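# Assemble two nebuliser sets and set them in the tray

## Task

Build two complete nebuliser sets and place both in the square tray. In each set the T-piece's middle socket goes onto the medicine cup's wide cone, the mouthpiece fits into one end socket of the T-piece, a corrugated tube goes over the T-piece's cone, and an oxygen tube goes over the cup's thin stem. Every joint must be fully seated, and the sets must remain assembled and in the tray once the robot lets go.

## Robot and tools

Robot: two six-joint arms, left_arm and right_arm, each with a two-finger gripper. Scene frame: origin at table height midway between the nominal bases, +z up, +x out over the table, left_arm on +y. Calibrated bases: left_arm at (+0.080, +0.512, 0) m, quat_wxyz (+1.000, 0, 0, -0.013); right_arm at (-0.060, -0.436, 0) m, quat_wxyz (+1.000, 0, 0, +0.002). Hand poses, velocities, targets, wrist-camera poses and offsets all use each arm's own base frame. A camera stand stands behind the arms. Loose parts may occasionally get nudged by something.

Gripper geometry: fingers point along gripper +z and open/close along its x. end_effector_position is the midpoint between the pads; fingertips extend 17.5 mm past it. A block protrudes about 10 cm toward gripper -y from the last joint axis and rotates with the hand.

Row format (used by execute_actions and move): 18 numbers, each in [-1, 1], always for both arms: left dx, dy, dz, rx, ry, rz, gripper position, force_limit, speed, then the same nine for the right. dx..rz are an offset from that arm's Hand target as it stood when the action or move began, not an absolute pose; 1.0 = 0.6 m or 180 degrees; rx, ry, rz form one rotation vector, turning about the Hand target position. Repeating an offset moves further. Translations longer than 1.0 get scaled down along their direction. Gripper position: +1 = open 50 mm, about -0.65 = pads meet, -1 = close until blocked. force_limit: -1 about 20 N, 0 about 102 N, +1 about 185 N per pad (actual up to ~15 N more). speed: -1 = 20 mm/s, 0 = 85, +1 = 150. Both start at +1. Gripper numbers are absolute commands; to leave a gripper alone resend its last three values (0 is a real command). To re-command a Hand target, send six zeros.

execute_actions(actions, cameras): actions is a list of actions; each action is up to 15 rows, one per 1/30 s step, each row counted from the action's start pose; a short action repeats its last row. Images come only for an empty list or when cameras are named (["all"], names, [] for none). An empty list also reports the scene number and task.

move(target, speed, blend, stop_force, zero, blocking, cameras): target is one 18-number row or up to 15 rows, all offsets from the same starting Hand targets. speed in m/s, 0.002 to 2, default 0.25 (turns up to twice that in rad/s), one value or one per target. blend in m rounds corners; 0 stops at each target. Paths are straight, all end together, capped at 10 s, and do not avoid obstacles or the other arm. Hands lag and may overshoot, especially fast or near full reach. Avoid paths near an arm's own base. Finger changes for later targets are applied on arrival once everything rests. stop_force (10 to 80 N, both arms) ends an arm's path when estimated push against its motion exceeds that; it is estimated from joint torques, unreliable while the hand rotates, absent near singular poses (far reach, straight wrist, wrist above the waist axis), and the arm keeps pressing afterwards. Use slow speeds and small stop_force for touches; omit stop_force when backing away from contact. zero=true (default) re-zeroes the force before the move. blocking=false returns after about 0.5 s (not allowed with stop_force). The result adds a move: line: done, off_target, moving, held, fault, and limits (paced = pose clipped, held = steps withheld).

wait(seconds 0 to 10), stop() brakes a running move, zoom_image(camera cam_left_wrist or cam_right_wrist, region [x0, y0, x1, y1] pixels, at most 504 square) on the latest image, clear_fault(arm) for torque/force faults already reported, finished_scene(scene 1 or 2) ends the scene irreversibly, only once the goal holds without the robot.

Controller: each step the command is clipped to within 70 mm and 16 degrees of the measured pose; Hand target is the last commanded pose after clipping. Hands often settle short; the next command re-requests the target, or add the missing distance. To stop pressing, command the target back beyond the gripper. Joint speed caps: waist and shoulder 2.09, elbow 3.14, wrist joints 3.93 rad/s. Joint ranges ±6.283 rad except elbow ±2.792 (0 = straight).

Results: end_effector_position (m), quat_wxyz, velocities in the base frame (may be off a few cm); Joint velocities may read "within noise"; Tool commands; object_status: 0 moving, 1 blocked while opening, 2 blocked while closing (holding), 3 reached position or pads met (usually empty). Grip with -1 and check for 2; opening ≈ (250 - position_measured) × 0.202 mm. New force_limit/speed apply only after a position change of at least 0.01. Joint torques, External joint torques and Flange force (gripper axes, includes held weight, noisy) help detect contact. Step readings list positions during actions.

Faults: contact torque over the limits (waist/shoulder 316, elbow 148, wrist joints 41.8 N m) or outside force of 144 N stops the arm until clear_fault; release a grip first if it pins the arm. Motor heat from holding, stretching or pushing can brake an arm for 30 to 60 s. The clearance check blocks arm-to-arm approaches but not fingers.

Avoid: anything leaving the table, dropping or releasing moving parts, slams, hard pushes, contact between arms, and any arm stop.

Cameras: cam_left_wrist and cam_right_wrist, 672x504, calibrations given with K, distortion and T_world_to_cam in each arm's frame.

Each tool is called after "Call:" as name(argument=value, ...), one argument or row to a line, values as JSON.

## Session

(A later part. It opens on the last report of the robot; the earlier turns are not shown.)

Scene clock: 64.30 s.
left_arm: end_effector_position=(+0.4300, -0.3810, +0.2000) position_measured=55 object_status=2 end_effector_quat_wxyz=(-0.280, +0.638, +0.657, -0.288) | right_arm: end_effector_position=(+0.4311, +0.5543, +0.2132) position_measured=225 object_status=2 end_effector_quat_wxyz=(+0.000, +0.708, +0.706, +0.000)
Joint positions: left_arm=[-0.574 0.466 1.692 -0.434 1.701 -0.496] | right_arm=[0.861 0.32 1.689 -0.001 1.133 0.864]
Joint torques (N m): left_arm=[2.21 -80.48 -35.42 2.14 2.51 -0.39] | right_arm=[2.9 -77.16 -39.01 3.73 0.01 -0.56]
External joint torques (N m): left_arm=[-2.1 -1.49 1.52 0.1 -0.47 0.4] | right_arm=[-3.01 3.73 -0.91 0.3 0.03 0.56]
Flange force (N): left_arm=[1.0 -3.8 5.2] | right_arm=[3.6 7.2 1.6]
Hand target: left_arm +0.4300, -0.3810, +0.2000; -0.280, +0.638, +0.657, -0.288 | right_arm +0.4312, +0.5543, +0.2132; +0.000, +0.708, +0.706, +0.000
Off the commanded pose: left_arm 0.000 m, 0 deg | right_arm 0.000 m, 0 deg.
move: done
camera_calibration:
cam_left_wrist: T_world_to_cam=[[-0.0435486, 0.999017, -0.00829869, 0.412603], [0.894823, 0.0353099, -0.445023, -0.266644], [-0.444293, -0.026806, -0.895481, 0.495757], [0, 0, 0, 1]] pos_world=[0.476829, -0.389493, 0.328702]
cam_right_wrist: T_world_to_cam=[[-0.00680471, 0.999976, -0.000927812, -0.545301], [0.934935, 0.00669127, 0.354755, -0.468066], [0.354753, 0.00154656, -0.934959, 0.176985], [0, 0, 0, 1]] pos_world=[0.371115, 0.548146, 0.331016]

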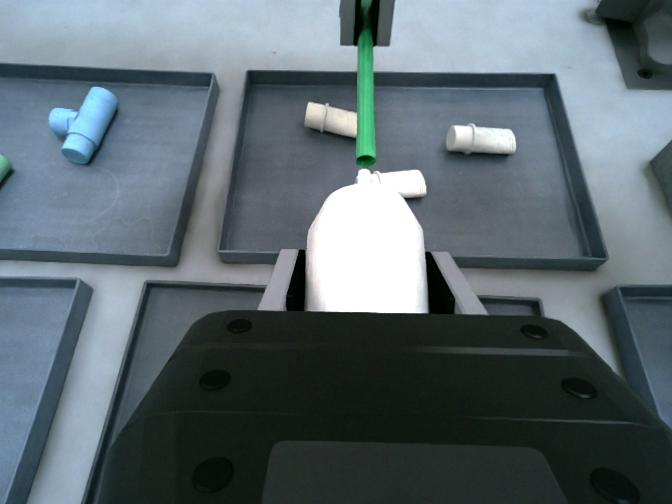

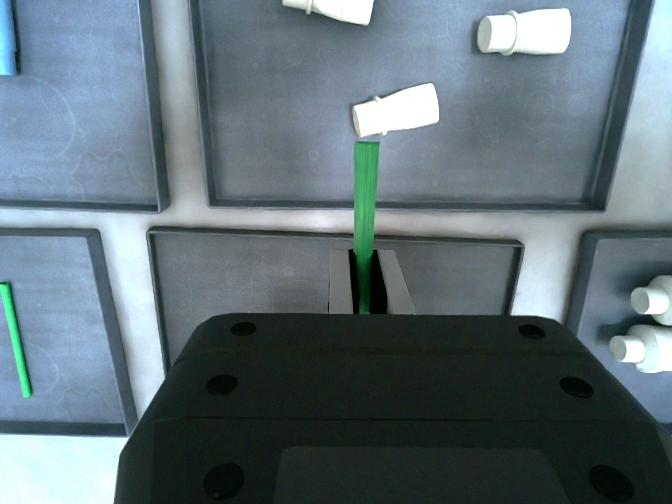

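Call:
zoom_image(
  camera="cam_right_wrist",
  region=[310, 120, 430, 320],
)

Call:
zoom_image(
  camera="cam_left_wrist",
  region=[250, 160, 480, 320],
)

Scaled by 2.520 from the camera's 672x504 image, which has a finer 960x720 frame.

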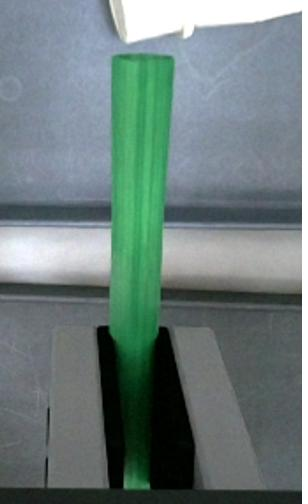

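Scaled by 2.191 from the camera's 672x504 image, which has a finer 960x720 frame.

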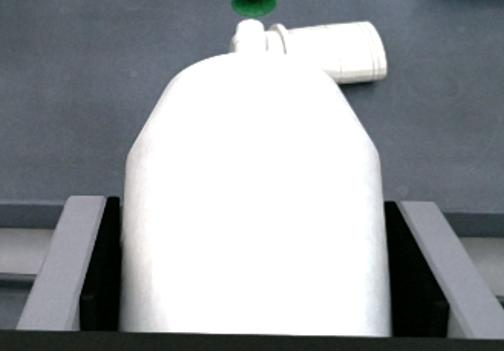

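Call:
move(
  target=[0, 0, 0, 0, 0, 0, -1, -0.5, -0.7, 0.0067, -0.0014, 0, 0, 0, 0, -1, -0.5, -0.7],
  speed=0.03,
  cameras=["cam_left_wrist"],
)

Call:
zoom_image(
  camera="cam_left_wrist",
  region=[340, 130, 400, 210],
)

Scene clock: 67.67 s.
left_arm: end_effector_position=(+0.4300, -0.3810, +0.2000) position_measured=55 object_status=2 end_effector_quat_wxyz=(-0.280, +0.638, +0.657, -0.288) | right_arm: end_effector_position=(+0.4352, +0.5535, +0.2132) position_measured=225 object_status=2 end_effector_quat_wxyz=(+0.000, +0.708, +0.706, +0.000)
Joint positions: left_arm=[-0.574 0.466 1.692 -0.434 1.701 -0.496] | right_arm=[0.856 0.323 1.685 -0.001 1.134 0.859]
Joint torques (N m): left_arm=[2.5 -80.47 -35.27 2.15 2.52 -0.43] | right_arm=[2.77 -77.43 -39.1 3.79 0.04 -0.62]
External joint torques (N m): left_arm=[-2.35 -1.44 1.34 0.09 -0.49 0.43] | right_arm=[-2.98 3.67 -0.89 0.24 -0.01 0.62]
Flange force (N): left_arm=[0.5 -3.7 5.0] | right_arm=[3.5 7.0 1.6]
Hand target: left_arm +0.4300, -0.3810, +0.2000; -0.280, +0.638, +0.657, -0.288 | right_arm +0.4352, +0.5535, +0.2132; +0.000, +0.708, +0.706, +0.000
Off the commanded pose: left_arm 0.000 m, 0 deg | right_arm 0.000 m, 0 deg.
move: done
camera_calibration:
cam_left_wrist: T_world_to_cam=[[-0.0435486, 0.999017, -0.00829869, 0.412603], [0.894823, 0.0353099, -0.445023, -0.266644], [-0.444293, -0.026806, -0.895481, 0.495757], [0, 0, 0, 1]] pos_world=[0.476829, -0.389493, 0.328702]
Images, in order (width x height): cam_left_wrist 672x504.

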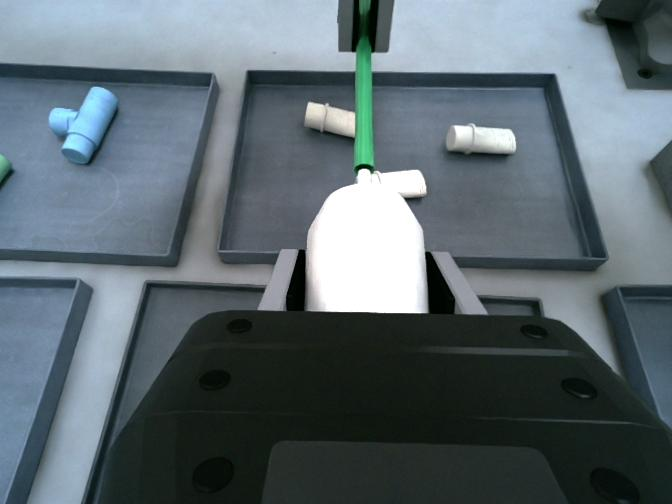

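Scaled by 6.300 from the camera's 672x504 image, which has a finer 960x720 frame.

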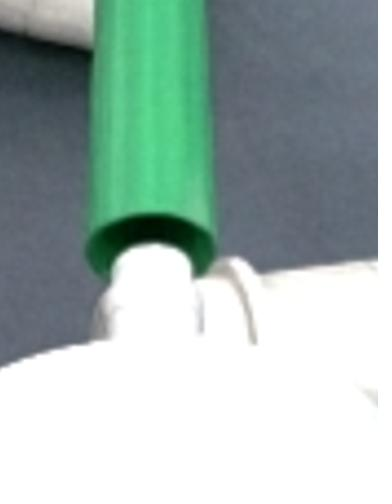

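Call:
move(
  target=[0, 0, 0, 0, 0, 0, -1, -0.5, -0.7, 0.0042, 0, 0, 0, 0, 0, -1, -0.5, -0.7],
  speed=0.005,
  stop_force=10,
  cameras=["cam_left_wrist"],
)

Call:
zoom_image(
  camera="cam_left_wrist",
  region=[340, 130, 400, 210],
)

Scene clock: 69.17 s.
left_arm: end_effector_position=(+0.4300, -0.3810, +0.2000) position_measured=55 object_status=2 end_effector_quat_wxyz=(-0.280, +0.638, +0.657, -0.288) | right_arm: end_effector_position=(+0.4377, +0.5535, +0.2132) position_measured=225 object_status=2 end_effector_quat_wxyz=(+0.000, +0.708, +0.706, +0.000)
Joint positions: left_arm=[-0.574 0.466 1.692 -0.434 1.701 -0.496] | right_arm=[0.853 0.325 1.682 -0.001 1.134 0.856]
Joint torques (N m): left_arm=[2.19 -80.62 -35.51 2.14 2.53 -0.38] | right_arm=[2.99 -77.52 -39.17 3.78 -0.01 -0.6]
External joint torques (N m): left_arm=[-2.15 -1.61 1.62 0.09 -0.48 0.38] | right_arm=[-2.95 3.43 -0.89 0.27 0.05 0.6]
Flange force (N): left_arm=[1.1 -4.1 5.4] | right_arm=[3.2 6.8 1.4]
Hand target: left_arm +0.4300, -0.3810, +0.2000; -0.280, +0.638, +0.657, -0.288 | right_arm +0.4377, +0.5535, +0.2132; +0.000, +0.708, +0.706, +0.000
Off the commanded pose: left_arm 0.000 m, 0 deg | right_arm 0.000 m, 0 deg.
move: done
camera_calibration:
cam_left_wrist: T_world_to_cam=[[-0.0435486, 0.999017, -0.00829869, 0.412603], [0.894823, 0.0353099, -0.445023, -0.266644], [-0.444293, -0.026806, -0.895481, 0.495757], [0, 0, 0, 1]] pos_world=[0.476829, -0.389493, 0.328702]
Images, in order (width x height): cam_left_wrist 672x504.

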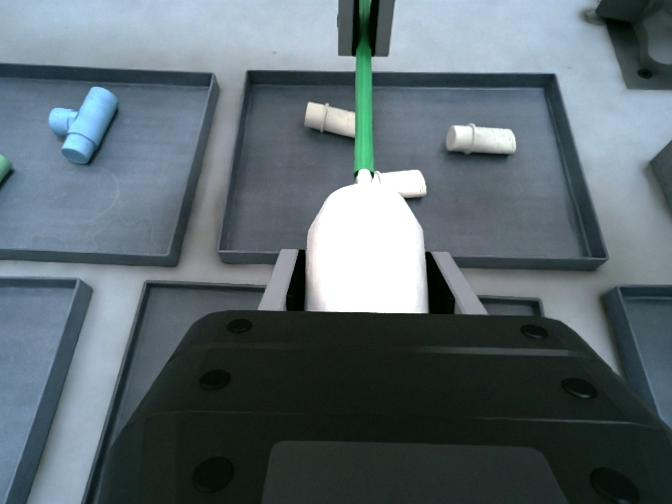

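Scaled by 6.300 from the camera's 672x504 image, which has a finer 960x720 frame.

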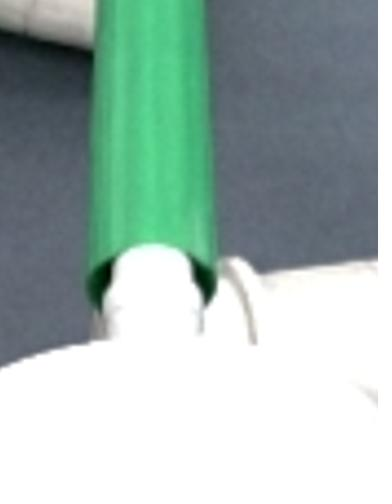

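Call:
move(
  target=[0, 0, 0, 0, 0, 0, -1, -0.5, -0.7, 0, 0, 0.0025, 0, 0, 0, -1, -0.5, -0.7],
  speed=0.01,
  cameras=["cam_left_wrist"],
)

Call:
zoom_image(
  camera="cam_left_wrist",
  region=[340, 130, 400, 210],
)

Scene clock: 70.63 s.
left_arm: end_effector_position=(+0.4300, -0.3810, +0.2000) position_measured=55 object_status=2 end_effector_quat_wxyz=(-0.280, +0.638, +0.657, -0.288) | right_arm: end_effector_position=(+0.4377, +0.5535, +0.2147) position_measured=225 object_status=2 end_effector_quat_wxyz=(+0.000, +0.708, +0.706, +0.000)
Joint positions: left_arm=[-0.574 0.466 1.692 -0.434 1.701 -0.496] | right_arm=[0.853 0.324 1.68 -0.001 1.137 0.856]
Joint torques (N m): left_arm=[2.21 -80.72 -35.39 2.16 2.51 -0.39] | right_arm=[2.92 -77.36 -39.11 3.74 0.02 -0.65]
External joint torques (N m): left_arm=[-2.07 -0.83 1.77 0.07 -0.47 0.39] | right_arm=[-2.99 3.31 -0.88 0.3 0.02 0.65]
Flange force (N): left_arm=[0.8 -3.0 5.5] | right_arm=[3.1 6.7 1.3]
Hand target: left_arm +0.4300, -0.3810, +0.2000; -0.280, +0.638, +0.657, -0.288 | right_arm +0.4377, +0.5535, +0.2147; +0.000, +0.708, +0.706, +0.000
Off the commanded pose: left_arm 0.000 m, 0 deg | right_arm 0.000 m, 0 deg.
move: done
camera_calibration:
cam_left_wrist: T_world_to_cam=[[-0.0435486, 0.999017, -0.00829869, 0.412603], [0.894823, 0.0353099, -0.445023, -0.266644], [-0.444293, -0.026806, -0.895481, 0.495757], [0, 0, 0, 1]] pos_world=[0.476829, -0.389493, 0.328702]
Images, in order (width x height): cam_left_wrist 672x504.

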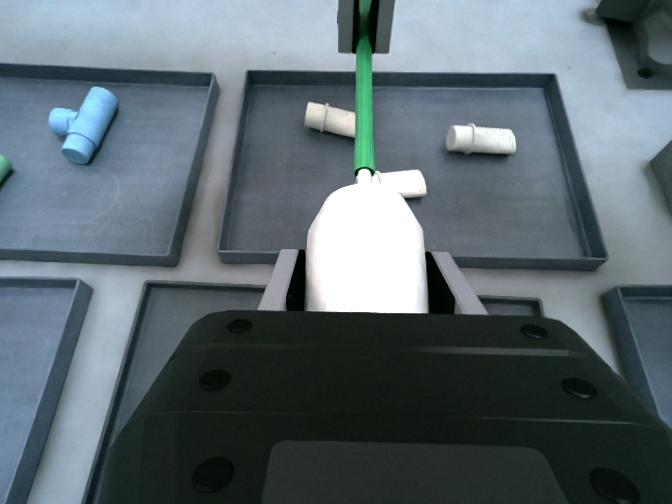

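Scaled by 6.300 from the camera's 672x504 image, which has a finer 960x720 frame.

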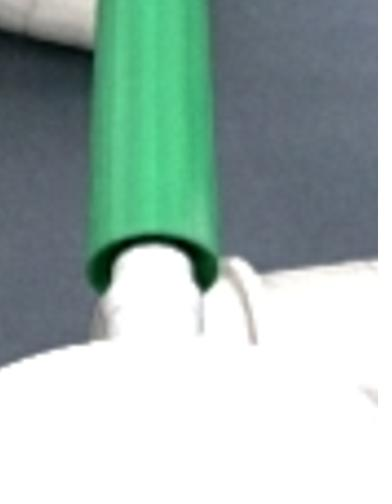

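Call:
move(
  target=[0, 0, 0, 0, 0, 0, -1, -0.5, -0.7, 0.0007, 0, 0.0017, 0, 0, 0, -1, -0.5, -0.7],
  speed=0.01,
  cameras=["cam_left_wrist"],
)

Call:
zoom_image(
  camera="cam_left_wrist",
  region=[340, 130, 400, 210],
)

Scene clock: 71.50 s.
left_arm: end_effector_position=(+0.4300, -0.3810, +0.2000) position_measured=55 object_status=2 end_effector_quat_wxyz=(-0.280, +0.638, +0.657, -0.288) | right_arm: end_effector_position=(+0.4381, +0.5535, +0.2157) position_measured=225 object_status=2 end_effector_quat_wxyz=(+0.000, +0.708, +0.706, +0.000)
Joint positions: left_arm=[-0.574 0.466 1.692 -0.434 1.701 -0.496] | right_arm=[0.853 0.324 1.679 -0.001 1.139 0.856]
Joint torques (N m): left_arm=[2.24 -80.72 -35.33 2.17 2.51 -0.36] | right_arm=[3.09 -77.92 -39.14 3.74 -0.04 -0.62]
External joint torques (N m): left_arm=[-2.29 -1.3 1.45 0.06 -0.47 0.36] | right_arm=[-3.29 3.83 -0.98 0.3 0.08 0.62]
Flange force (N): left_arm=[0.5 -3.6 5.1] | right_arm=[3.6 7.6 1.5]
Hand target: left_arm +0.4300, -0.3810, +0.2000; -0.280, +0.638, +0.657, -0.288 | right_arm +0.4381, +0.5535, +0.2157; +0.000, +0.708, +0.706, +0.000
Off the commanded pose: left_arm 0.000 m, 0 deg | right_arm 0.000 m, 0 deg.
move: done
camera_calibration:
cam_left_wrist: T_world_to_cam=[[-0.0435486, 0.999017, -0.00829869, 0.412603], [0.894823, 0.0353099, -0.445023, -0.266644], [-0.444293, -0.026806, -0.895481, 0.495757], [0, 0, 0, 1]] pos_world=[0.476829, -0.389493, 0.328702]
Images, in order (width x height): cam_left_wrist 672x504.

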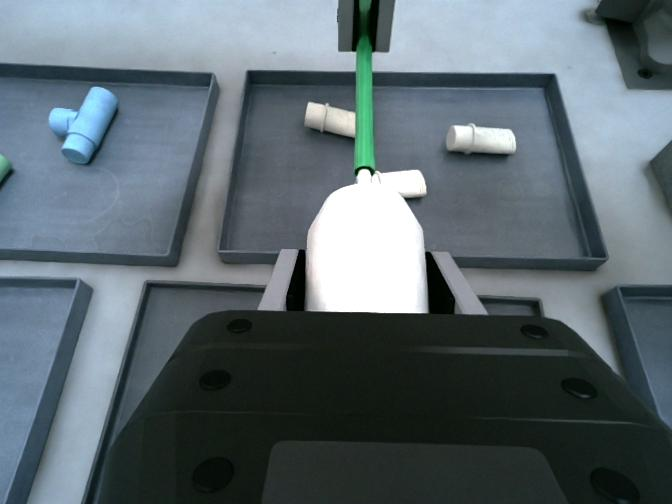

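Scaled by 6.300 from the camera's 672x504 image, which has a finer 960x720 frame.

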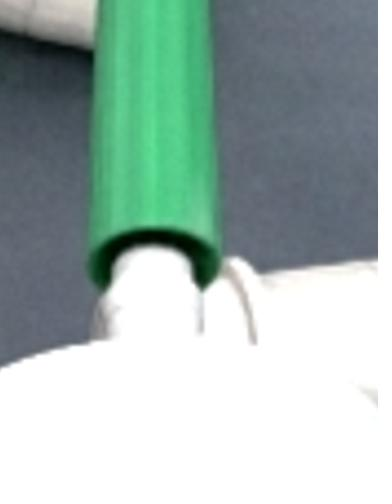

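Call:
move(
  target=[0, 0, 0, 0, 0, 0, -1, -0.5, -0.7, 0.0025, -0.0005, 0, 0, 0, 0, -1, -0.5, -0.7],
  speed=0.005,
  stop_force=10,
  cameras=["cam_left_wrist"],
)

Call:
zoom_image(
  camera="cam_left_wrist",
  region=[340, 130, 400, 210],
)

Scene clock: 72.87 s.
left_arm: end_effector_position=(+0.4300, -0.3810, +0.2000) position_measured=55 object_status=2 end_effector_quat_wxyz=(-0.280, +0.638, +0.657, -0.288) | right_arm: end_effector_position=(+0.4396, +0.5532, +0.2157) position_measured=225 object_status=2 end_effector_quat_wxyz=(+0.000, +0.708, +0.706, +0.000)
Joint positions: left_arm=[-0.574 0.466 1.692 -0.434 1.701 -0.496] | right_arm=[0.851 0.325 1.677 -0.001 1.139 0.854]
Joint torques (N m): left_arm=[2.13 -80.67 -35.45 2.14 2.52 -0.39] | right_arm=[3.23 -77.38 -39.11 3.76 0.04 -0.6]
External joint torques (N m): left_arm=[-1.49 -1.63 1.57 0.12 -0.48 0.39] | right_arm=[-3.38 3.39 -0.93 0.28 0 0.6]
Flange force (N): left_arm=[1.8 -3.7 4.9] | right_arm=[2.8 7.2 1.3]
Hand target: left_arm +0.4300, -0.3810, +0.2000; -0.280, +0.638, +0.657, -0.288 | right_arm +0.4396, +0.5532, +0.2157; +0.000, +0.708, +0.706, +0.000
Off the commanded pose: left_arm 0.000 m, 0 deg | right_arm 0.000 m, 0 deg.
move: done
camera_calibration:
cam_left_wrist: T_world_to_cam=[[-0.0435486, 0.999017, -0.00829869, 0.412603], [0.894823, 0.0353099, -0.445023, -0.266644], [-0.444293, -0.026806, -0.895481, 0.495757], [0, 0, 0, 1]] pos_world=[0.476829, -0.389493, 0.328702]
Images, in order (width x height): cam_left_wrist 672x504.

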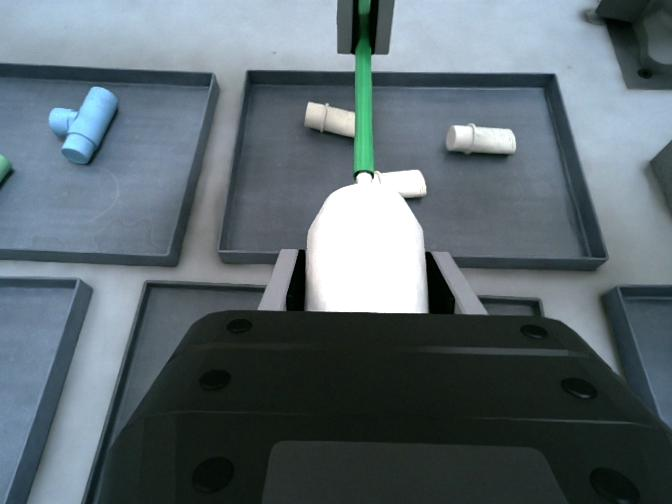

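Scaled by 6.300 from the camera's 672x504 image, which has a finer 960x720 frame.

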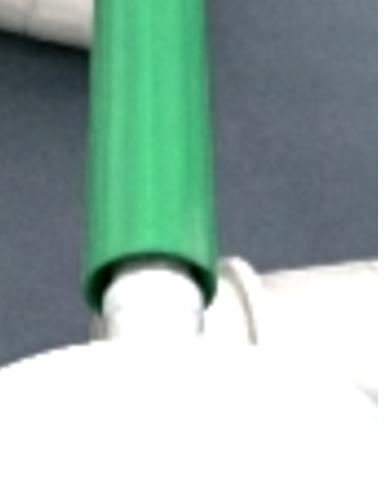

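Call:
move(
  target=[0, 0, 0, 0, 0, 0, -1, -0.5, -0.7, 0.0133, 0.0003, 0, 0, 0, 0, -1, -0.5, -0.7],
  speed=0.008,
  stop_force=30,
  cameras=["all"],
)

Call:
zoom_image(
  camera="cam_left_wrist",
  region=[340, 110, 400, 210],
)

Scene clock: 74.87 s.
left_arm: end_effector_position=(+0.4300, -0.3810, +0.2000) position_measured=55 object_status=2 end_effector_quat_wxyz=(-0.280, +0.638, +0.657, -0.288) | right_arm: end_effector_position=(+0.4476, +0.5534, +0.2157) position_measured=225 object_status=2 end_effector_quat_wxyz=(+0.000, +0.708, +0.706, +0.000)
Joint positions: left_arm=[-0.574 0.466 1.692 -0.434 1.701 -0.496] | right_arm=[0.842 0.333 1.667 -0.001 1.142 0.846]
Joint torques (N m): left_arm=[0.03 -81.18 -32.7 1.6 3.64 -0.38] | right_arm=[-0.11 -78.25 -41.44 2.5 -1.28 -0.6]
External joint torques (N m): left_arm=[0.19 -1.25 -1.24 0.64 -1.6 0.38] | right_arm=[-0.08 3.34 1.32 1.55 1.32 0.6]
Flange force (N): left_arm=[0.6 0.5 0.5] | right_arm=[2.8 1.3 1.4]
Hand target: left_arm +0.4300, -0.3810, +0.2000; -0.280, +0.638, +0.657, -0.288 | right_arm +0.4476, +0.5534, +0.2157; +0.000, +0.708, +0.706, +0.000
Off the commanded pose: left_arm 0.000 m, 0 deg | right_arm 0.000 m, 0 deg.
move: done
camera_calibration:
cam_left_wrist: T_world_to_cam=[[-0.0435486, 0.999017, -0.00829869, 0.412604], [0.894823, 0.0353099, -0.445023, -0.266599], [-0.444293, -0.026806, -0.895481, 0.495847], [0, 0, 0, 1]] pos_world=[0.476829, -0.389493, 0.328802]
cam_right_wrist: T_world_to_cam=[[-0.00680471, 0.999976, -0.000927812, -0.544186], [0.934935, 0.00669127, 0.354755, -0.484373], [0.354753, 0.00154656, -0.934959, 0.17347], [0, 0, 0, 1]] pos_world=[0.387615, 0.547146, 0.333516]

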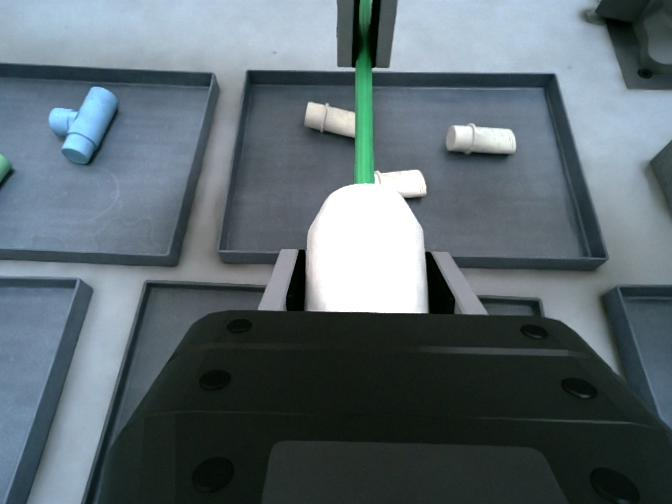

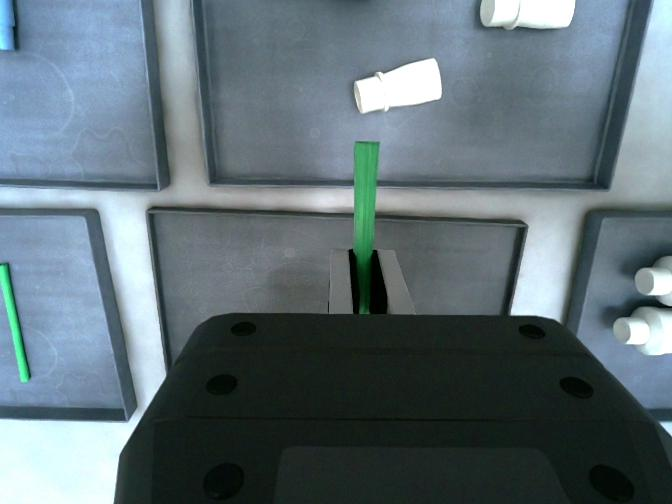

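Scaled by 5.040 from the camera's 672x504 image, which has a finer 960x720 frame.

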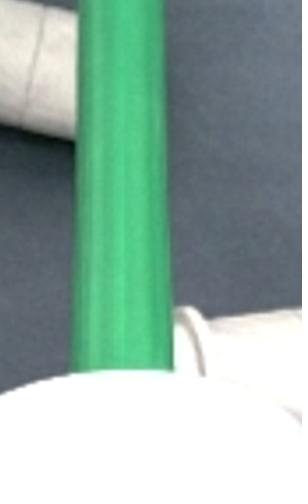

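Call:
move(
  target=[0, 0, 0, 0, 0, 0, -1, -0.5, -0.7, 0.0133, 0, 0, 0, 0, 0, -1, -0.5, -0.7],
  speed=0.006,
  stop_force=25,
  zero=false,
  cameras=["all"],
)

Scene clock: 76.73 s.
left_arm: end_effector_position=(+0.4300, -0.3810, +0.2000) position_measured=55 object_status=2 end_effector_quat_wxyz=(-0.280, +0.638, +0.657, -0.288) | right_arm: end_effector_position=(+0.4541, +0.5533, +0.2157) position_measured=225 object_status=2 end_effector_quat_wxyz=(+0.000, +0.708, +0.706, +0.000)
Joint positions: left_arm=[-0.574 0.466 1.692 -0.434 1.701 -0.496] | right_arm=[0.835 0.339 1.658 0 1.145 0.839]
Joint torques (N m): left_arm=[-8.39 -81.85 -23.4 -0.4 7.37 -0.41] | right_arm=[-12.64 -78.42 -49.73 -1.64 -5.62 -0.65]
External joint torques (N m): left_arm=[8.62 0.02 -10.38 2.63 -5.34 0.41] | right_arm=[12.57 3.02 9.65 5.69 5.66 0.65]
Flange force (N): left_arm=[0.0 15.8 -15.7] | right_arm=[2.9 -21.4 2.3]
Hand target: left_arm +0.4300, -0.3810, +0.2000; -0.280, +0.638, +0.657, -0.288 | right_arm +0.4542, +0.5533, +0.2157; +0.000, +0.708, +0.706, +0.000 (not the last commanded pose)
Off the commanded pose: left_arm 0.000 m, 0 deg | right_arm 0.001 m, 0 deg.
move: contact (right_arm)
camera_calibration:
cam_left_wrist: T_world_to_cam=[[-0.0435939, 0.999014, -0.0083868, 0.412652], [0.894841, 0.0353124, -0.444985, -0.266664], [-0.444251, -0.0269035, -0.895499, 0.495705], [0, 0, 0, 1]] pos_world=[0.476829, -0.389492, 0.328703]
cam_right_wrist: T_world_to_cam=[[-0.00673395, 0.999977, -0.001111, -0.544109], [0.935127, 0.00669083, 0.35425, -0.490415], [0.354249, 0.00134658, -0.93515, 0.171406], [0, 0, 0, 1]] pos_world=[0.394216, 0.547147, 0.333415]

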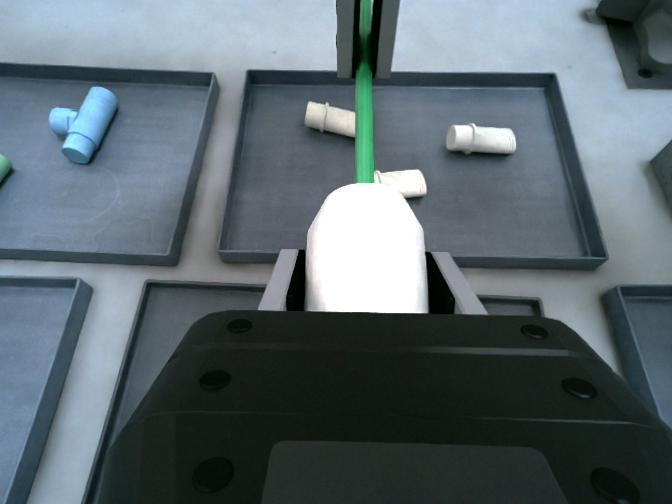

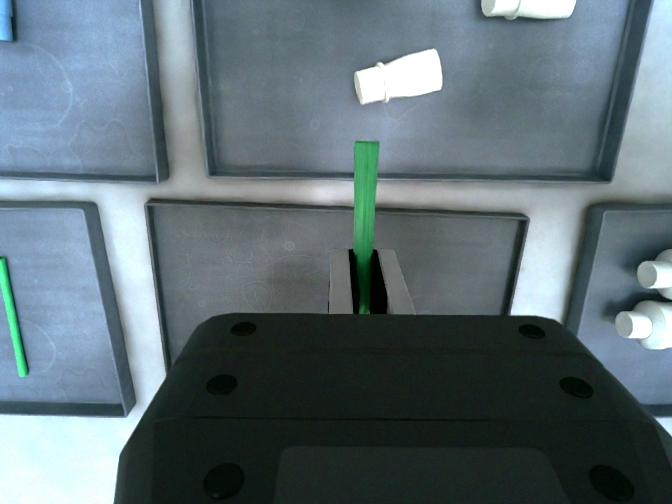

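Call:
move(
  target=[0, 0, 0, 0, 0, 0, -1, -0.5, -0.7, -0.001, 0, 0, 0, 0, 0, 0.3, -0.5, -0.5],
  speed=0.02,
  cameras=["all"],
)

Call:
zoom_image(
  camera="cam_left_wrist",
  region=[310, 0, 420, 220],
)

Scene clock: 77.70 s.
left_arm: end_effector_position=(+0.4300, -0.3810, +0.2000) position_measured=55 object_status=2 end_effector_quat_wxyz=(-0.280, +0.638, +0.657, -0.288) | right_arm: end_effector_position=(+0.4536, +0.5533, +0.2157) position_measured=107 object_status=3 end_effector_quat_wxyz=(+0.000, +0.708, +0.706, +0.000)
Joint positions: left_arm=[-0.574 0.466 1.692 -0.434 1.701 -0.496] | right_arm=[0.836 0.338 1.659 0 1.145 0.839]
Joint torques (N m): left_arm=[2.24 -80.64 -35.41 2.16 2.54 -0.36] | right_arm=[3.25 -79.41 -39.26 3.76 0.02 -0.63]
External joint torques (N m): left_arm=[-1.78 -1.09 1.64 0.09 -0.51 0.36] | right_arm=[-3.21 3.86 -0.89 0.3 0.02 0.63]
Flange force (N): left_arm=[1.1 -3.1 5.2] | right_arm=[3.4 7.5 1.6]
Hand target: left_arm +0.4300, -0.3810, +0.2000; -0.280, +0.638, +0.657, -0.288 | right_arm +0.4536, +0.5533, +0.2157; +0.000, +0.708, +0.706, +0.000
Off the commanded pose: left_arm 0.000 m, 0 deg | right_arm 0.000 m, 0 deg.
move: done
camera_calibration:
cam_left_wrist: T_world_to_cam=[[-0.0435466, 0.999017, -0.00829482, 0.412601], [0.894783, 0.0353075, -0.445103, -0.2666], [-0.444372, -0.0268048, -0.895441, 0.495783], [0, 0, 0, 1]] pos_world=[0.476829, -0.389493, 0.328702]
cam_right_wrist: T_world_to_cam=[[-0.00682694, 0.999976, -0.00114868, -0.544063], [0.935014, 0.00679071, 0.354545, -0.489962], [0.354544, 0.00134642, -0.935038, 0.171465], [0, 0, 0, 1]] pos_world=[0.393615, 0.547147, 0.333415]

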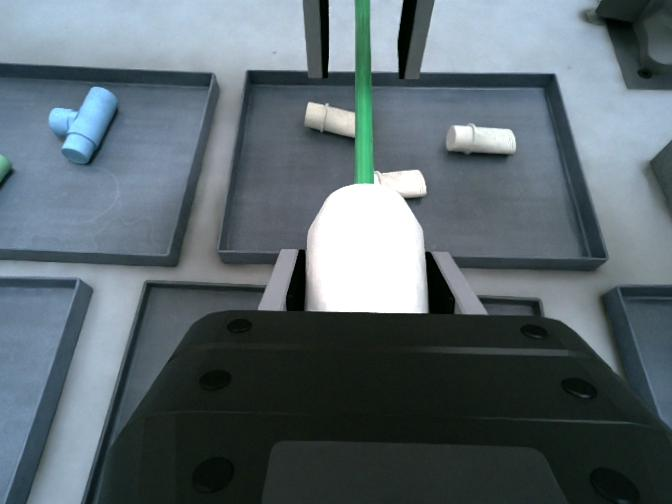

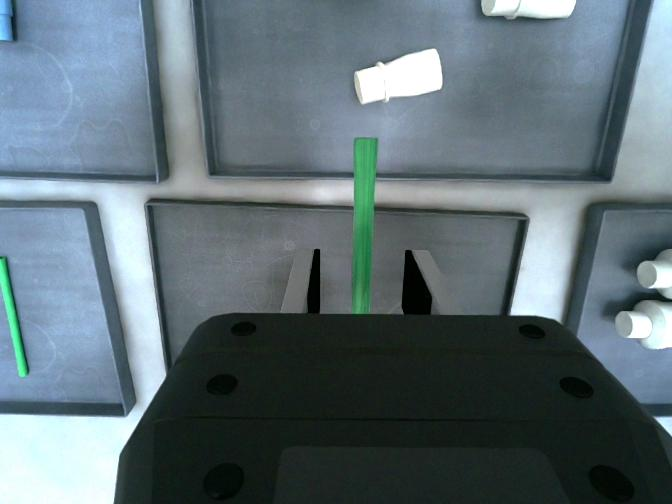

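Scaled by 2.291 from the camera's 672x504 image, which has a finer 960x720 frame.

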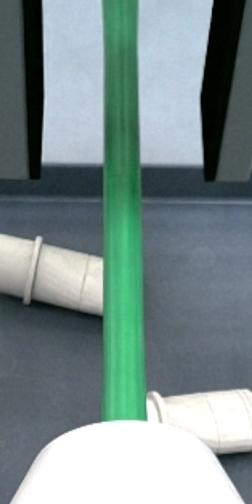

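Call:
move(
  target=[
    [0, 0, 0, 0, 0, 0, -1, -0.5, -0.7, 0, 0, 0.1333, 0, 0, 0, 0.3, -0.5, -0.5],
    [0.167, 0.0042, -0.1667, 0.00033, -0.01278, 0, -1, -0.5, -0.7, -0.0893, -0.2222, 0.1405, 0, 0, 0.483, 0.3, -0.5, -0.5],
    [0.167, 0.0042, -0.255, 0.00033, -0.01278, 0, -1, -0.5, -0.7, -0.256, -0.4055, -0.026, 0, 0, 0.9667, 0.3, -0.5, -0.5],
  ],
  blend=0.02,
  speed=0.2,
  cameras=["all"],
)

Scene clock: 87.50 s.
left_arm: end_effector_position=(+0.5302, -0.3785, +0.0470) position_measured=55 object_status=2 end_effector_quat_wxyz=(-0.267, +0.643, +0.663, -0.275) | right_arm: end_effector_position=(+0.3000, +0.3101, +0.2001) position_measured=107 object_status=3 end_effector_quat_wxyz=(+0.000, -0.668, +0.744, +0.000)
Joint positions: left_arm=[-0.51 0.712 1.582 -0.373 1.559 -0.396] | right_arm=[0.722 -0.087 2.182 0 1.047 -2.312]
Joint torques (N m): left_arm=[2.27 -98.05 -31.6 2.11 2.57 -0.39] | right_arm=[3.17 -31.22 -37.62 3.45 -0.11 -0.63]
External joint torques (N m): left_arm=[-2.15 -2.46 1.29 0.12 -0.51 0.39] | right_arm=[-3.22 2.54 -0.74 0.32 0.04 0.63]
Flange force (N): left_arm=[1.2 -6.1 4.1] | right_arm=[-0.2 -7.8 1.5]
Hand target: left_arm +0.5302, -0.3785, +0.0470; -0.267, +0.643, +0.663, -0.275 | right_arm +0.3000, +0.3100, +0.2001; +0.000, -0.668, +0.744, +0.000
Off the commanded pose: left_arm 0.000 m, 0 deg | right_arm 0.000 m, 0 deg.
move: done
camera_calibration:
cam_left_wrist: T_world_to_cam=[[-0.0432513, 0.999024, -0.00901237, 0.413052], [0.91195, 0.0357943, -0.408738, -0.435104], [-0.408016, -0.0258973, -0.912607, 0.385286], [0, 0, 0, 1]] pos_world=[0.57186, -0.387097, 0.177494]
cam_right_wrist: T_world_to_cam=[[-0.0976819, -0.995217, -0.00104265, 0.343999], [-0.93065, 0.0909732, 0.354422, 0.194461], [-0.352632, 0.0355909, -0.935085, 0.413308], [0, 0, 0, 1]] pos_world=[0.360323, 0.309953, 0.317916]

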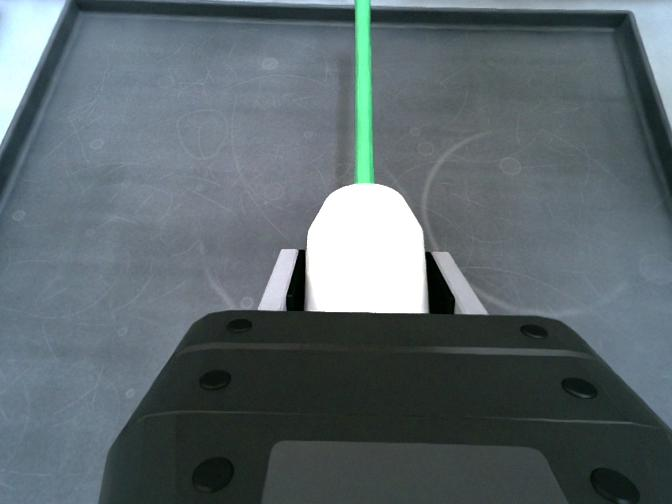

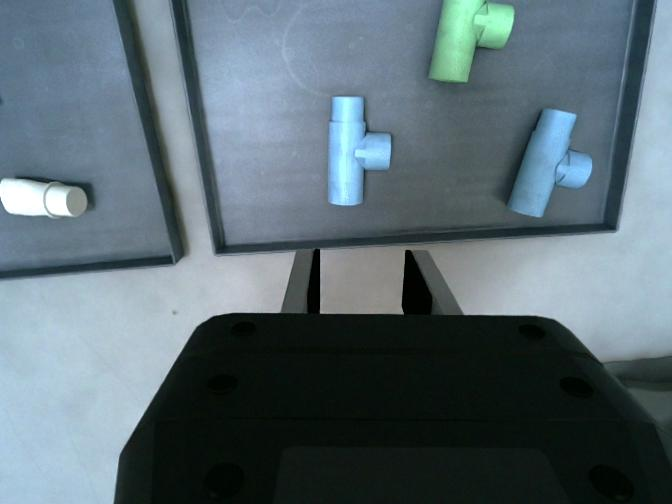

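Call:
move(
  target=[0, 0, -0.0415, 0, 0, 0, -1, -0.5, -0.7, 0, 0, 0, 0, 0, 0, 0.3, -0.5, -0.5],
  speed=0.01,
  stop_force=10,
)

Call:
zoom_image(
  camera="cam_right_wrist",
  region=[310, 80, 410, 220],
)

Scene clock: 90.63 s.
left_arm: end_effector_position=(+0.5302, -0.3785, +0.0234) position_measured=55 object_status=2 end_effector_quat_wxyz=(-0.267, +0.643, +0.663, -0.275) | right_arm: end_effector_position=(+0.3000, +0.3100, +0.2001) position_measured=107 object_status=3 end_effector_quat_wxyz=(+0.000, -0.668, +0.744, +0.000)
Joint positions: left_arm=[-0.51 0.737 1.588 -0.373 1.53 -0.384] | right_arm=[0.722 -0.087 2.182 0 1.047 -2.312]
Joint torques (N m): left_arm=[-0.21 -82.21 -22.57 3.11 -1.71 -0.35] | right_arm=[3.24 -31.52 -37.33 3.49 -0.13 -0.62]
External joint torques (N m): left_arm=[0.18 -20.23 -6.91 -0.94 3.8 0.35] | right_arm=[-3.35 2.85 -1.02 0.28 0.06 0.62]
Flange force (N): left_arm=[2.4 -21.8 -18.4] | right_arm=[-0.8 -8.6 1.5]
Hand target: left_arm +0.5302, -0.3785, +0.0234; -0.267, +0.643, +0.663, -0.275 (not the last commanded pose) | right_arm +0.3000, +0.3100, +0.2001; +0.000, -0.668, +0.744, +0.000
Off the commanded pose: left_arm 0.001 m, 0 deg | right_arm 0.000 m, 0 deg.
move: contact (left_arm)

Scaled by 3.600 from the camera's 672x504 image, which has a finer 960x720 frame.
This view is cut from an older image: the scene may have changed since it was taken.

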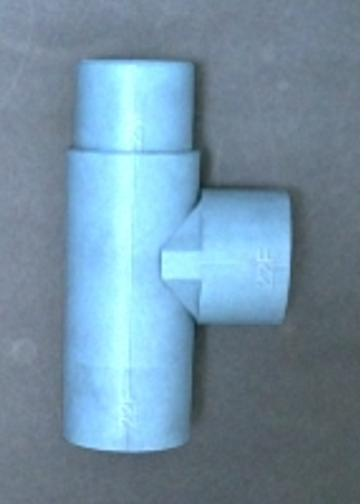

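Call:
move(
  target=[
    [0, 0, 0.0013, 0, 0, 0, 1, -0.5, -0.7, -0.008, 0.0042, -0.2, 0, 0, 0, 1, -0.5, -0.3],
    [0, 0, 0.0013, 0, 0, 0, 1, -0.5, -0.7, -0.008, 0.0042, -0.282, 0, 0, 0, 1, -0.5, -0.3],
  ],
  blend=0.01,
  speed=0.15,
  cameras=["all"],
)

Scene clock: 95.07 s.
left_arm: end_effector_position=(+0.5302, -0.3785, +0.0242) position_measured=3 object_status=3 end_effector_quat_wxyz=(-0.267, +0.643, +0.663, -0.275) | right_arm: end_effector_position=(+0.2952, +0.3126, +0.0309) position_measured=3 object_status=3 end_effector_quat_wxyz=(+0.000, -0.668, +0.744, +0.000)
Joint positions: left_arm=[-0.51 0.737 1.588 -0.373 1.531 -0.384] | right_arm=[0.733 0.145 2.345 0.001 0.651 -2.301]
Joint torques (N m): left_arm=[2.5 -99.4 -30.45 2.1 2.55 -0.38] | right_arm=[3.46 -45.65 -25.85 2.44 -0.05 -0.6]
External joint torques (N m): left_arm=[-2.51 -1.8 1.15 0.05 -0.48 0.38] | right_arm=[-3.51 3.47 -1 0.19 -0.02 0.6]
Flange force (N): left_arm=[0.2 -5.2 3.8] | right_arm=[-0.6 -9.0 5.6]
Hand target: left_arm +0.5302, -0.3785, +0.0242; -0.267, +0.643, +0.663, -0.275 | right_arm +0.2952, +0.3126, +0.0309; +0.000, -0.668, +0.744, +0.000
Off the commanded pose: left_arm 0.000 m, 0 deg | right_arm 0.000 m, 0 deg.
move: done; blend cut to 0 m at target 1
camera_calibration:
cam_left_wrist: T_world_to_cam=[[-0.0432066, 0.999024, -0.0091396, 0.412841], [0.911898, 0.035698, -0.408861, -0.444412], [-0.408136, -0.0259999, -0.912551, 0.364499], [0, 0, 0, 1]] pos_world=[0.571861, -0.387096, 0.154694]
cam_right_wrist: T_world_to_cam=[[-0.0978092, -0.995205, -0.00110037, 0.345891], [-0.930637, 0.0910716, 0.354431, 0.249698], [-0.352631, 0.0356907, -0.935082, 0.253278], [0, 0, 0, 1]] pos_world=[0.355523, 0.312453, 0.148715]

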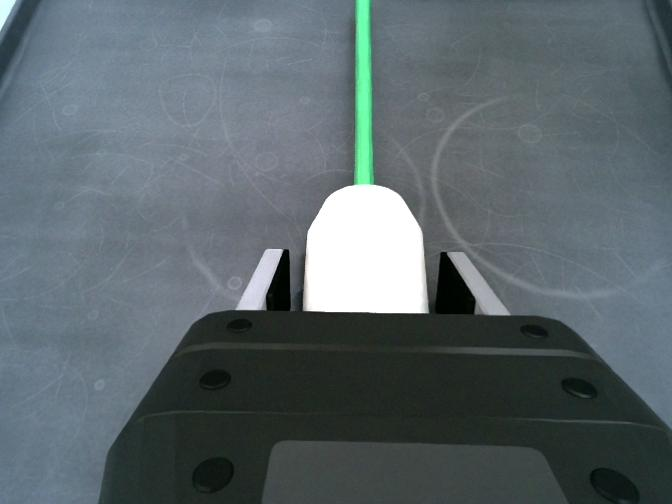

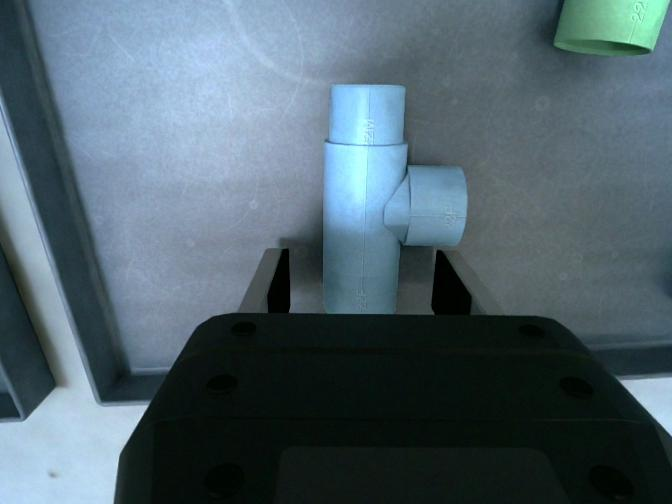

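Call:
move(
  target=[0, 0, 0, 0, 0, 0, 1, -0.5, -0.7, 0, 0, -0.0163, 0, 0, 0, 1, -0.5, -0.3],
  speed=0.015,
  stop_force=10,
)

Call:
move(
  target=[
    [0.1417, 0.0037, 0.1417, 0, 0, 0, 1, -0.5, -0.7, 0, 0, 0, 0, 0, 0, -1, -0.4, -0.8],
    [0, 0, 0.46, 0.2003, -0.1902, 0.4717, 1, -0.5, -0.7, 0, 0, 0, 0, 0, 0, -1, -0.4, -0.8],
    [-0.15, 0, 0.34, -0.0436, -0.0011, 0.999, 1, -0.5, -0.7, 0, 0, 0, 0, 0, 0, -1, -0.4, -0.8],
  ],
  blend=0.03,
  speed=0.25,
  cameras=["all"],
)

Scene clock: 96.67 s.
left_arm: end_effector_position=(+0.5302, -0.3785, +0.0242) position_measured=3 object_status=3 end_effector_quat_wxyz=(-0.267, +0.643, +0.663, -0.275) | right_arm: end_effector_position=(+0.2952, +0.3126, +0.0211) position_measured=3 object_status=3 end_effector_quat_wxyz=(+0.000, -0.668, +0.744, +0.000)
Joint positions: left_arm=[-0.51 0.737 1.588 -0.373 1.531 -0.384] | right_arm=[0.733 0.163 2.352 0.001 0.627 -2.301]
Joint torques (N m): left_arm=[2.46 -99.23 -30.58 2.1 2.54 -0.41] | right_arm=[2.99 -46.09 -25.18 2.32 -0.09 -0.66]
External joint torques (N m): left_arm=[-2.03 -2.35 1.27 0.07 -0.46 0.41] | right_arm=[-2.99 2.84 -0.9 0.24 0.02 0.66]
Flange force (N): left_arm=[1.2 -5.9 3.7] | right_arm=[-0.7 -7.3 4.6]
Hand target: left_arm +0.5302, -0.3785, +0.0242; -0.267, +0.643, +0.663, -0.275 | right_arm +0.2952, +0.3126, +0.0211; +0.000, -0.668, +0.744, +0.000
Off the commanded pose: left_arm 0.000 m, 0 deg | right_arm 0.000 m, 0 deg.
move: done

Scene clock: 105.03 s.
left_arm: end_effector_position=(+0.4402, -0.3785, +0.2282) position_measured=3 object_status=3 end_effector_quat_wxyz=(-0.304, +0.650, -0.631, +0.295) | right_arm: end_effector_position=(+0.2952, +0.3126, +0.0211) position_measured=129 object_status=2 end_effector_quat_wxyz=(+0.000, -0.668, +0.744, +0.000)
Joint positions: left_arm=[-1.135 0.018 2.247 1.171 0.871 -5.111] | right_arm=[0.733 0.163 2.352 0.001 0.627 -2.301]
Joint torques (N m): left_arm=[2.43 -39.25 -39.09 2.95 1.38 -0.4] | right_arm=[2.91 -46.22 -24.97 2.31 -0.04 -0.67]
External joint torques (N m): left_arm=[-2.21 -0.82 1.46 0.07 -0.44 0.4] | right_arm=[-2.98 3.04 -0.99 0.24 -0.03 0.67]
Flange force (N): left_arm=[-1.7 3.2 -4.2] | right_arm=[-1.0 -7.5 5.0]
Hand target: left_arm +0.4402, -0.3785, +0.2282; -0.304, +0.650, -0.631, +0.295 | right_arm +0.2952, +0.3126, +0.0211; +0.000, -0.668, +0.744, +0.000
Off the commanded pose: left_arm 0.000 m, 0 deg | right_arm 0.000 m, 0 deg.
move: done; blend cut to 0 m at target 1
camera_calibration:
cam_left_wrist: T_world_to_cam=[[0.0437839, -0.999013, -0.00744678, -0.384167], [-0.872803, -0.0346235, -0.486842, 0.497967], [0.486104, 0.0278154, -0.873458, 0.131813], [0, 0, 0, 1]] pos_world=[0.387373, -0.370213, 0.354704]
cam_right_wrist: T_world_to_cam=[[-0.0976819, -0.995217, -0.00104265, 0.345831], [-0.93065, 0.0909732, 0.354422, 0.253208], [-0.352632, 0.0355909, -0.935085, 0.244146], [0, 0, 0, 1]] pos_world=[0.355523, 0.312453, 0.138916]

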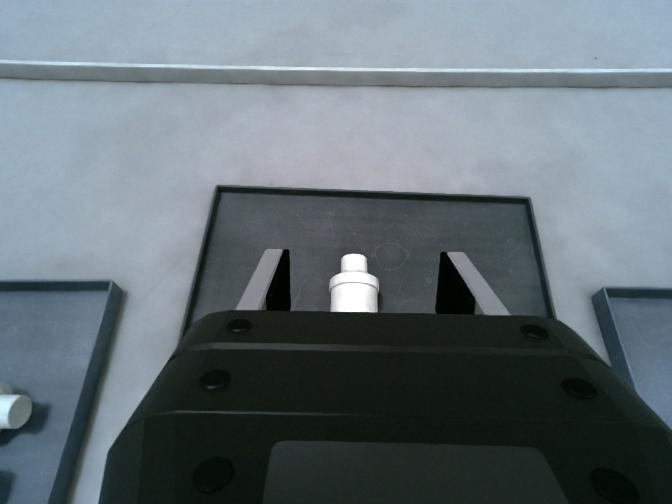

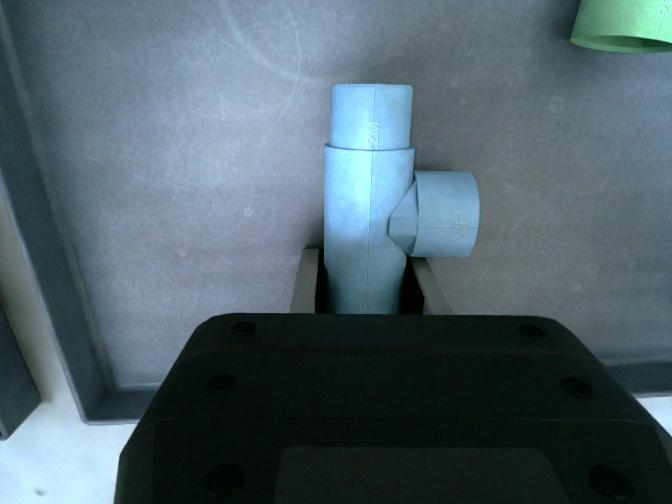

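Call:
move(
  target=[
    [0.0407, -0.0028, -0.2662, 0, 0, 0, 1, -0.5, -0.7, 0, 0, 0.2, 0, 0, 0, -1, -0.4, -0.8],
    [0.0407, -0.0028, -0.2662, 0, 0, 0, 1, -0.5, -0.7, 0.3413, -0.271, 0.4648, 0, 0, -0.4672, -1, -0.4, -0.8],
  ],
  blend=0.03,
  speed=0.15,
  cameras=["all"],
)

Call:
zoom_image(
  camera="cam_left_wrist",
  region=[240, 130, 490, 320],
)

Scene clock: 112.53 s.
left_arm: end_effector_position=(+0.4646, -0.3802, +0.0685) position_measured=3 object_status=3 end_effector_quat_wxyz=(-0.304, +0.650, -0.631, +0.295) | right_arm: end_effector_position=(+0.5000, +0.1500, +0.3000) position_measured=129 object_status=2 end_effector_quat_wxyz=(+0.000, +0.002, +1.000, +0.000)
Joint positions: left_arm=[-1.088 0.303 2.335 1.55 0.761 -5.604] | right_arm=[0.225 -0.013 1.915 0 1.239 -1.341]
Joint torques (N m): left_arm=[2.13 -57.4 -27.51 1.06 2.37 -0.38] | right_arm=[3.28 -43.44 -40.84 3.82 -0.03 -0.67]
External joint torques (N m): left_arm=[-2.08 -0.94 1.35 0.03 -0.49 0.39] | right_arm=[-3.25 3.31 -0.94 0.28 0.02 0.67]
Flange force (N): left_arm=[-0.9 1.4 -5.6] | right_arm=[-7.7 -2.8 0.5]
Hand target: left_arm +0.4646, -0.3802, +0.0685; -0.304, +0.650, -0.631, +0.295 | right_arm +0.5000, +0.1500, +0.3000; +0.000, +0.002, +1.000, +0.000
Off the commanded pose: left_arm 0.000 m, 0 deg | right_arm 0.000 m, 0 deg.
move: done
camera_calibration:
cam_left_wrist: T_world_to_cam=[[0.0437839, -0.999013, -0.00744678, -0.388123], [-0.872803, -0.0346235, -0.486842, 0.441407], [0.486104, 0.0278154, -0.873458, -0.0195793], [0, 0, 0, 1]] pos_world=[0.411773, -0.371913, 0.194904]
cam_right_wrist: T_world_to_cam=[[-0.999986, -0.00524766, -0.00108116, 0.506971], [-0.00529016, 0.935056, 0.354461, -0.22956], [-0.000849145, 0.354462, -0.93507, 0.359114], [0, 0, 0, 1]] pos_world=[0.506055, 0.0900195, 0.417715]

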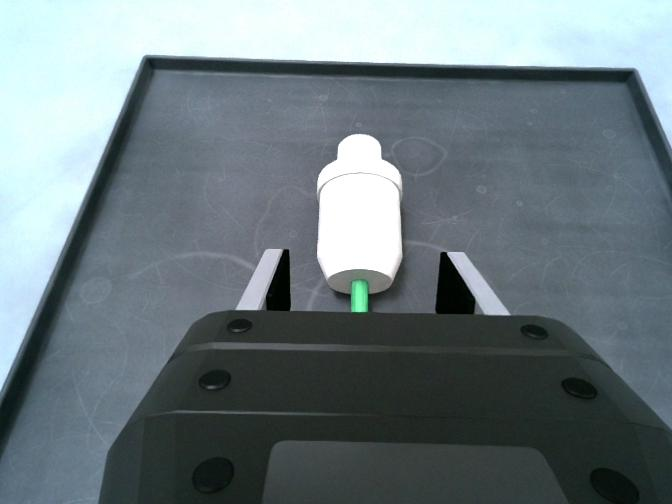

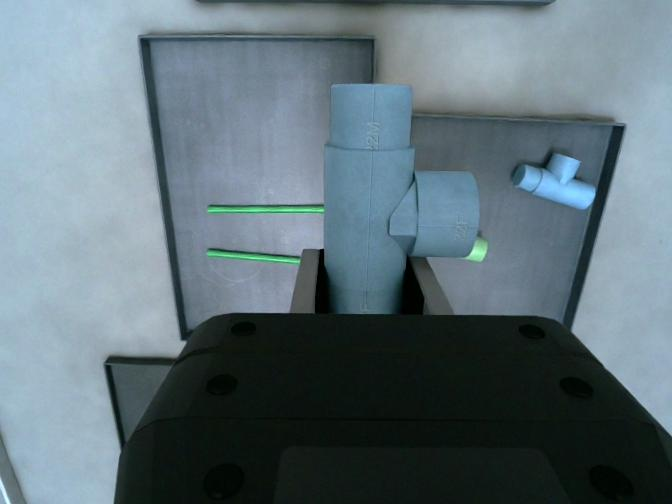

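Scaled by 2.016 from the camera's 672x504 image, which has a finer 960x720 frame.

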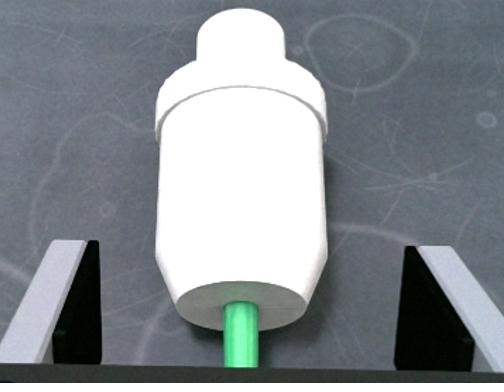

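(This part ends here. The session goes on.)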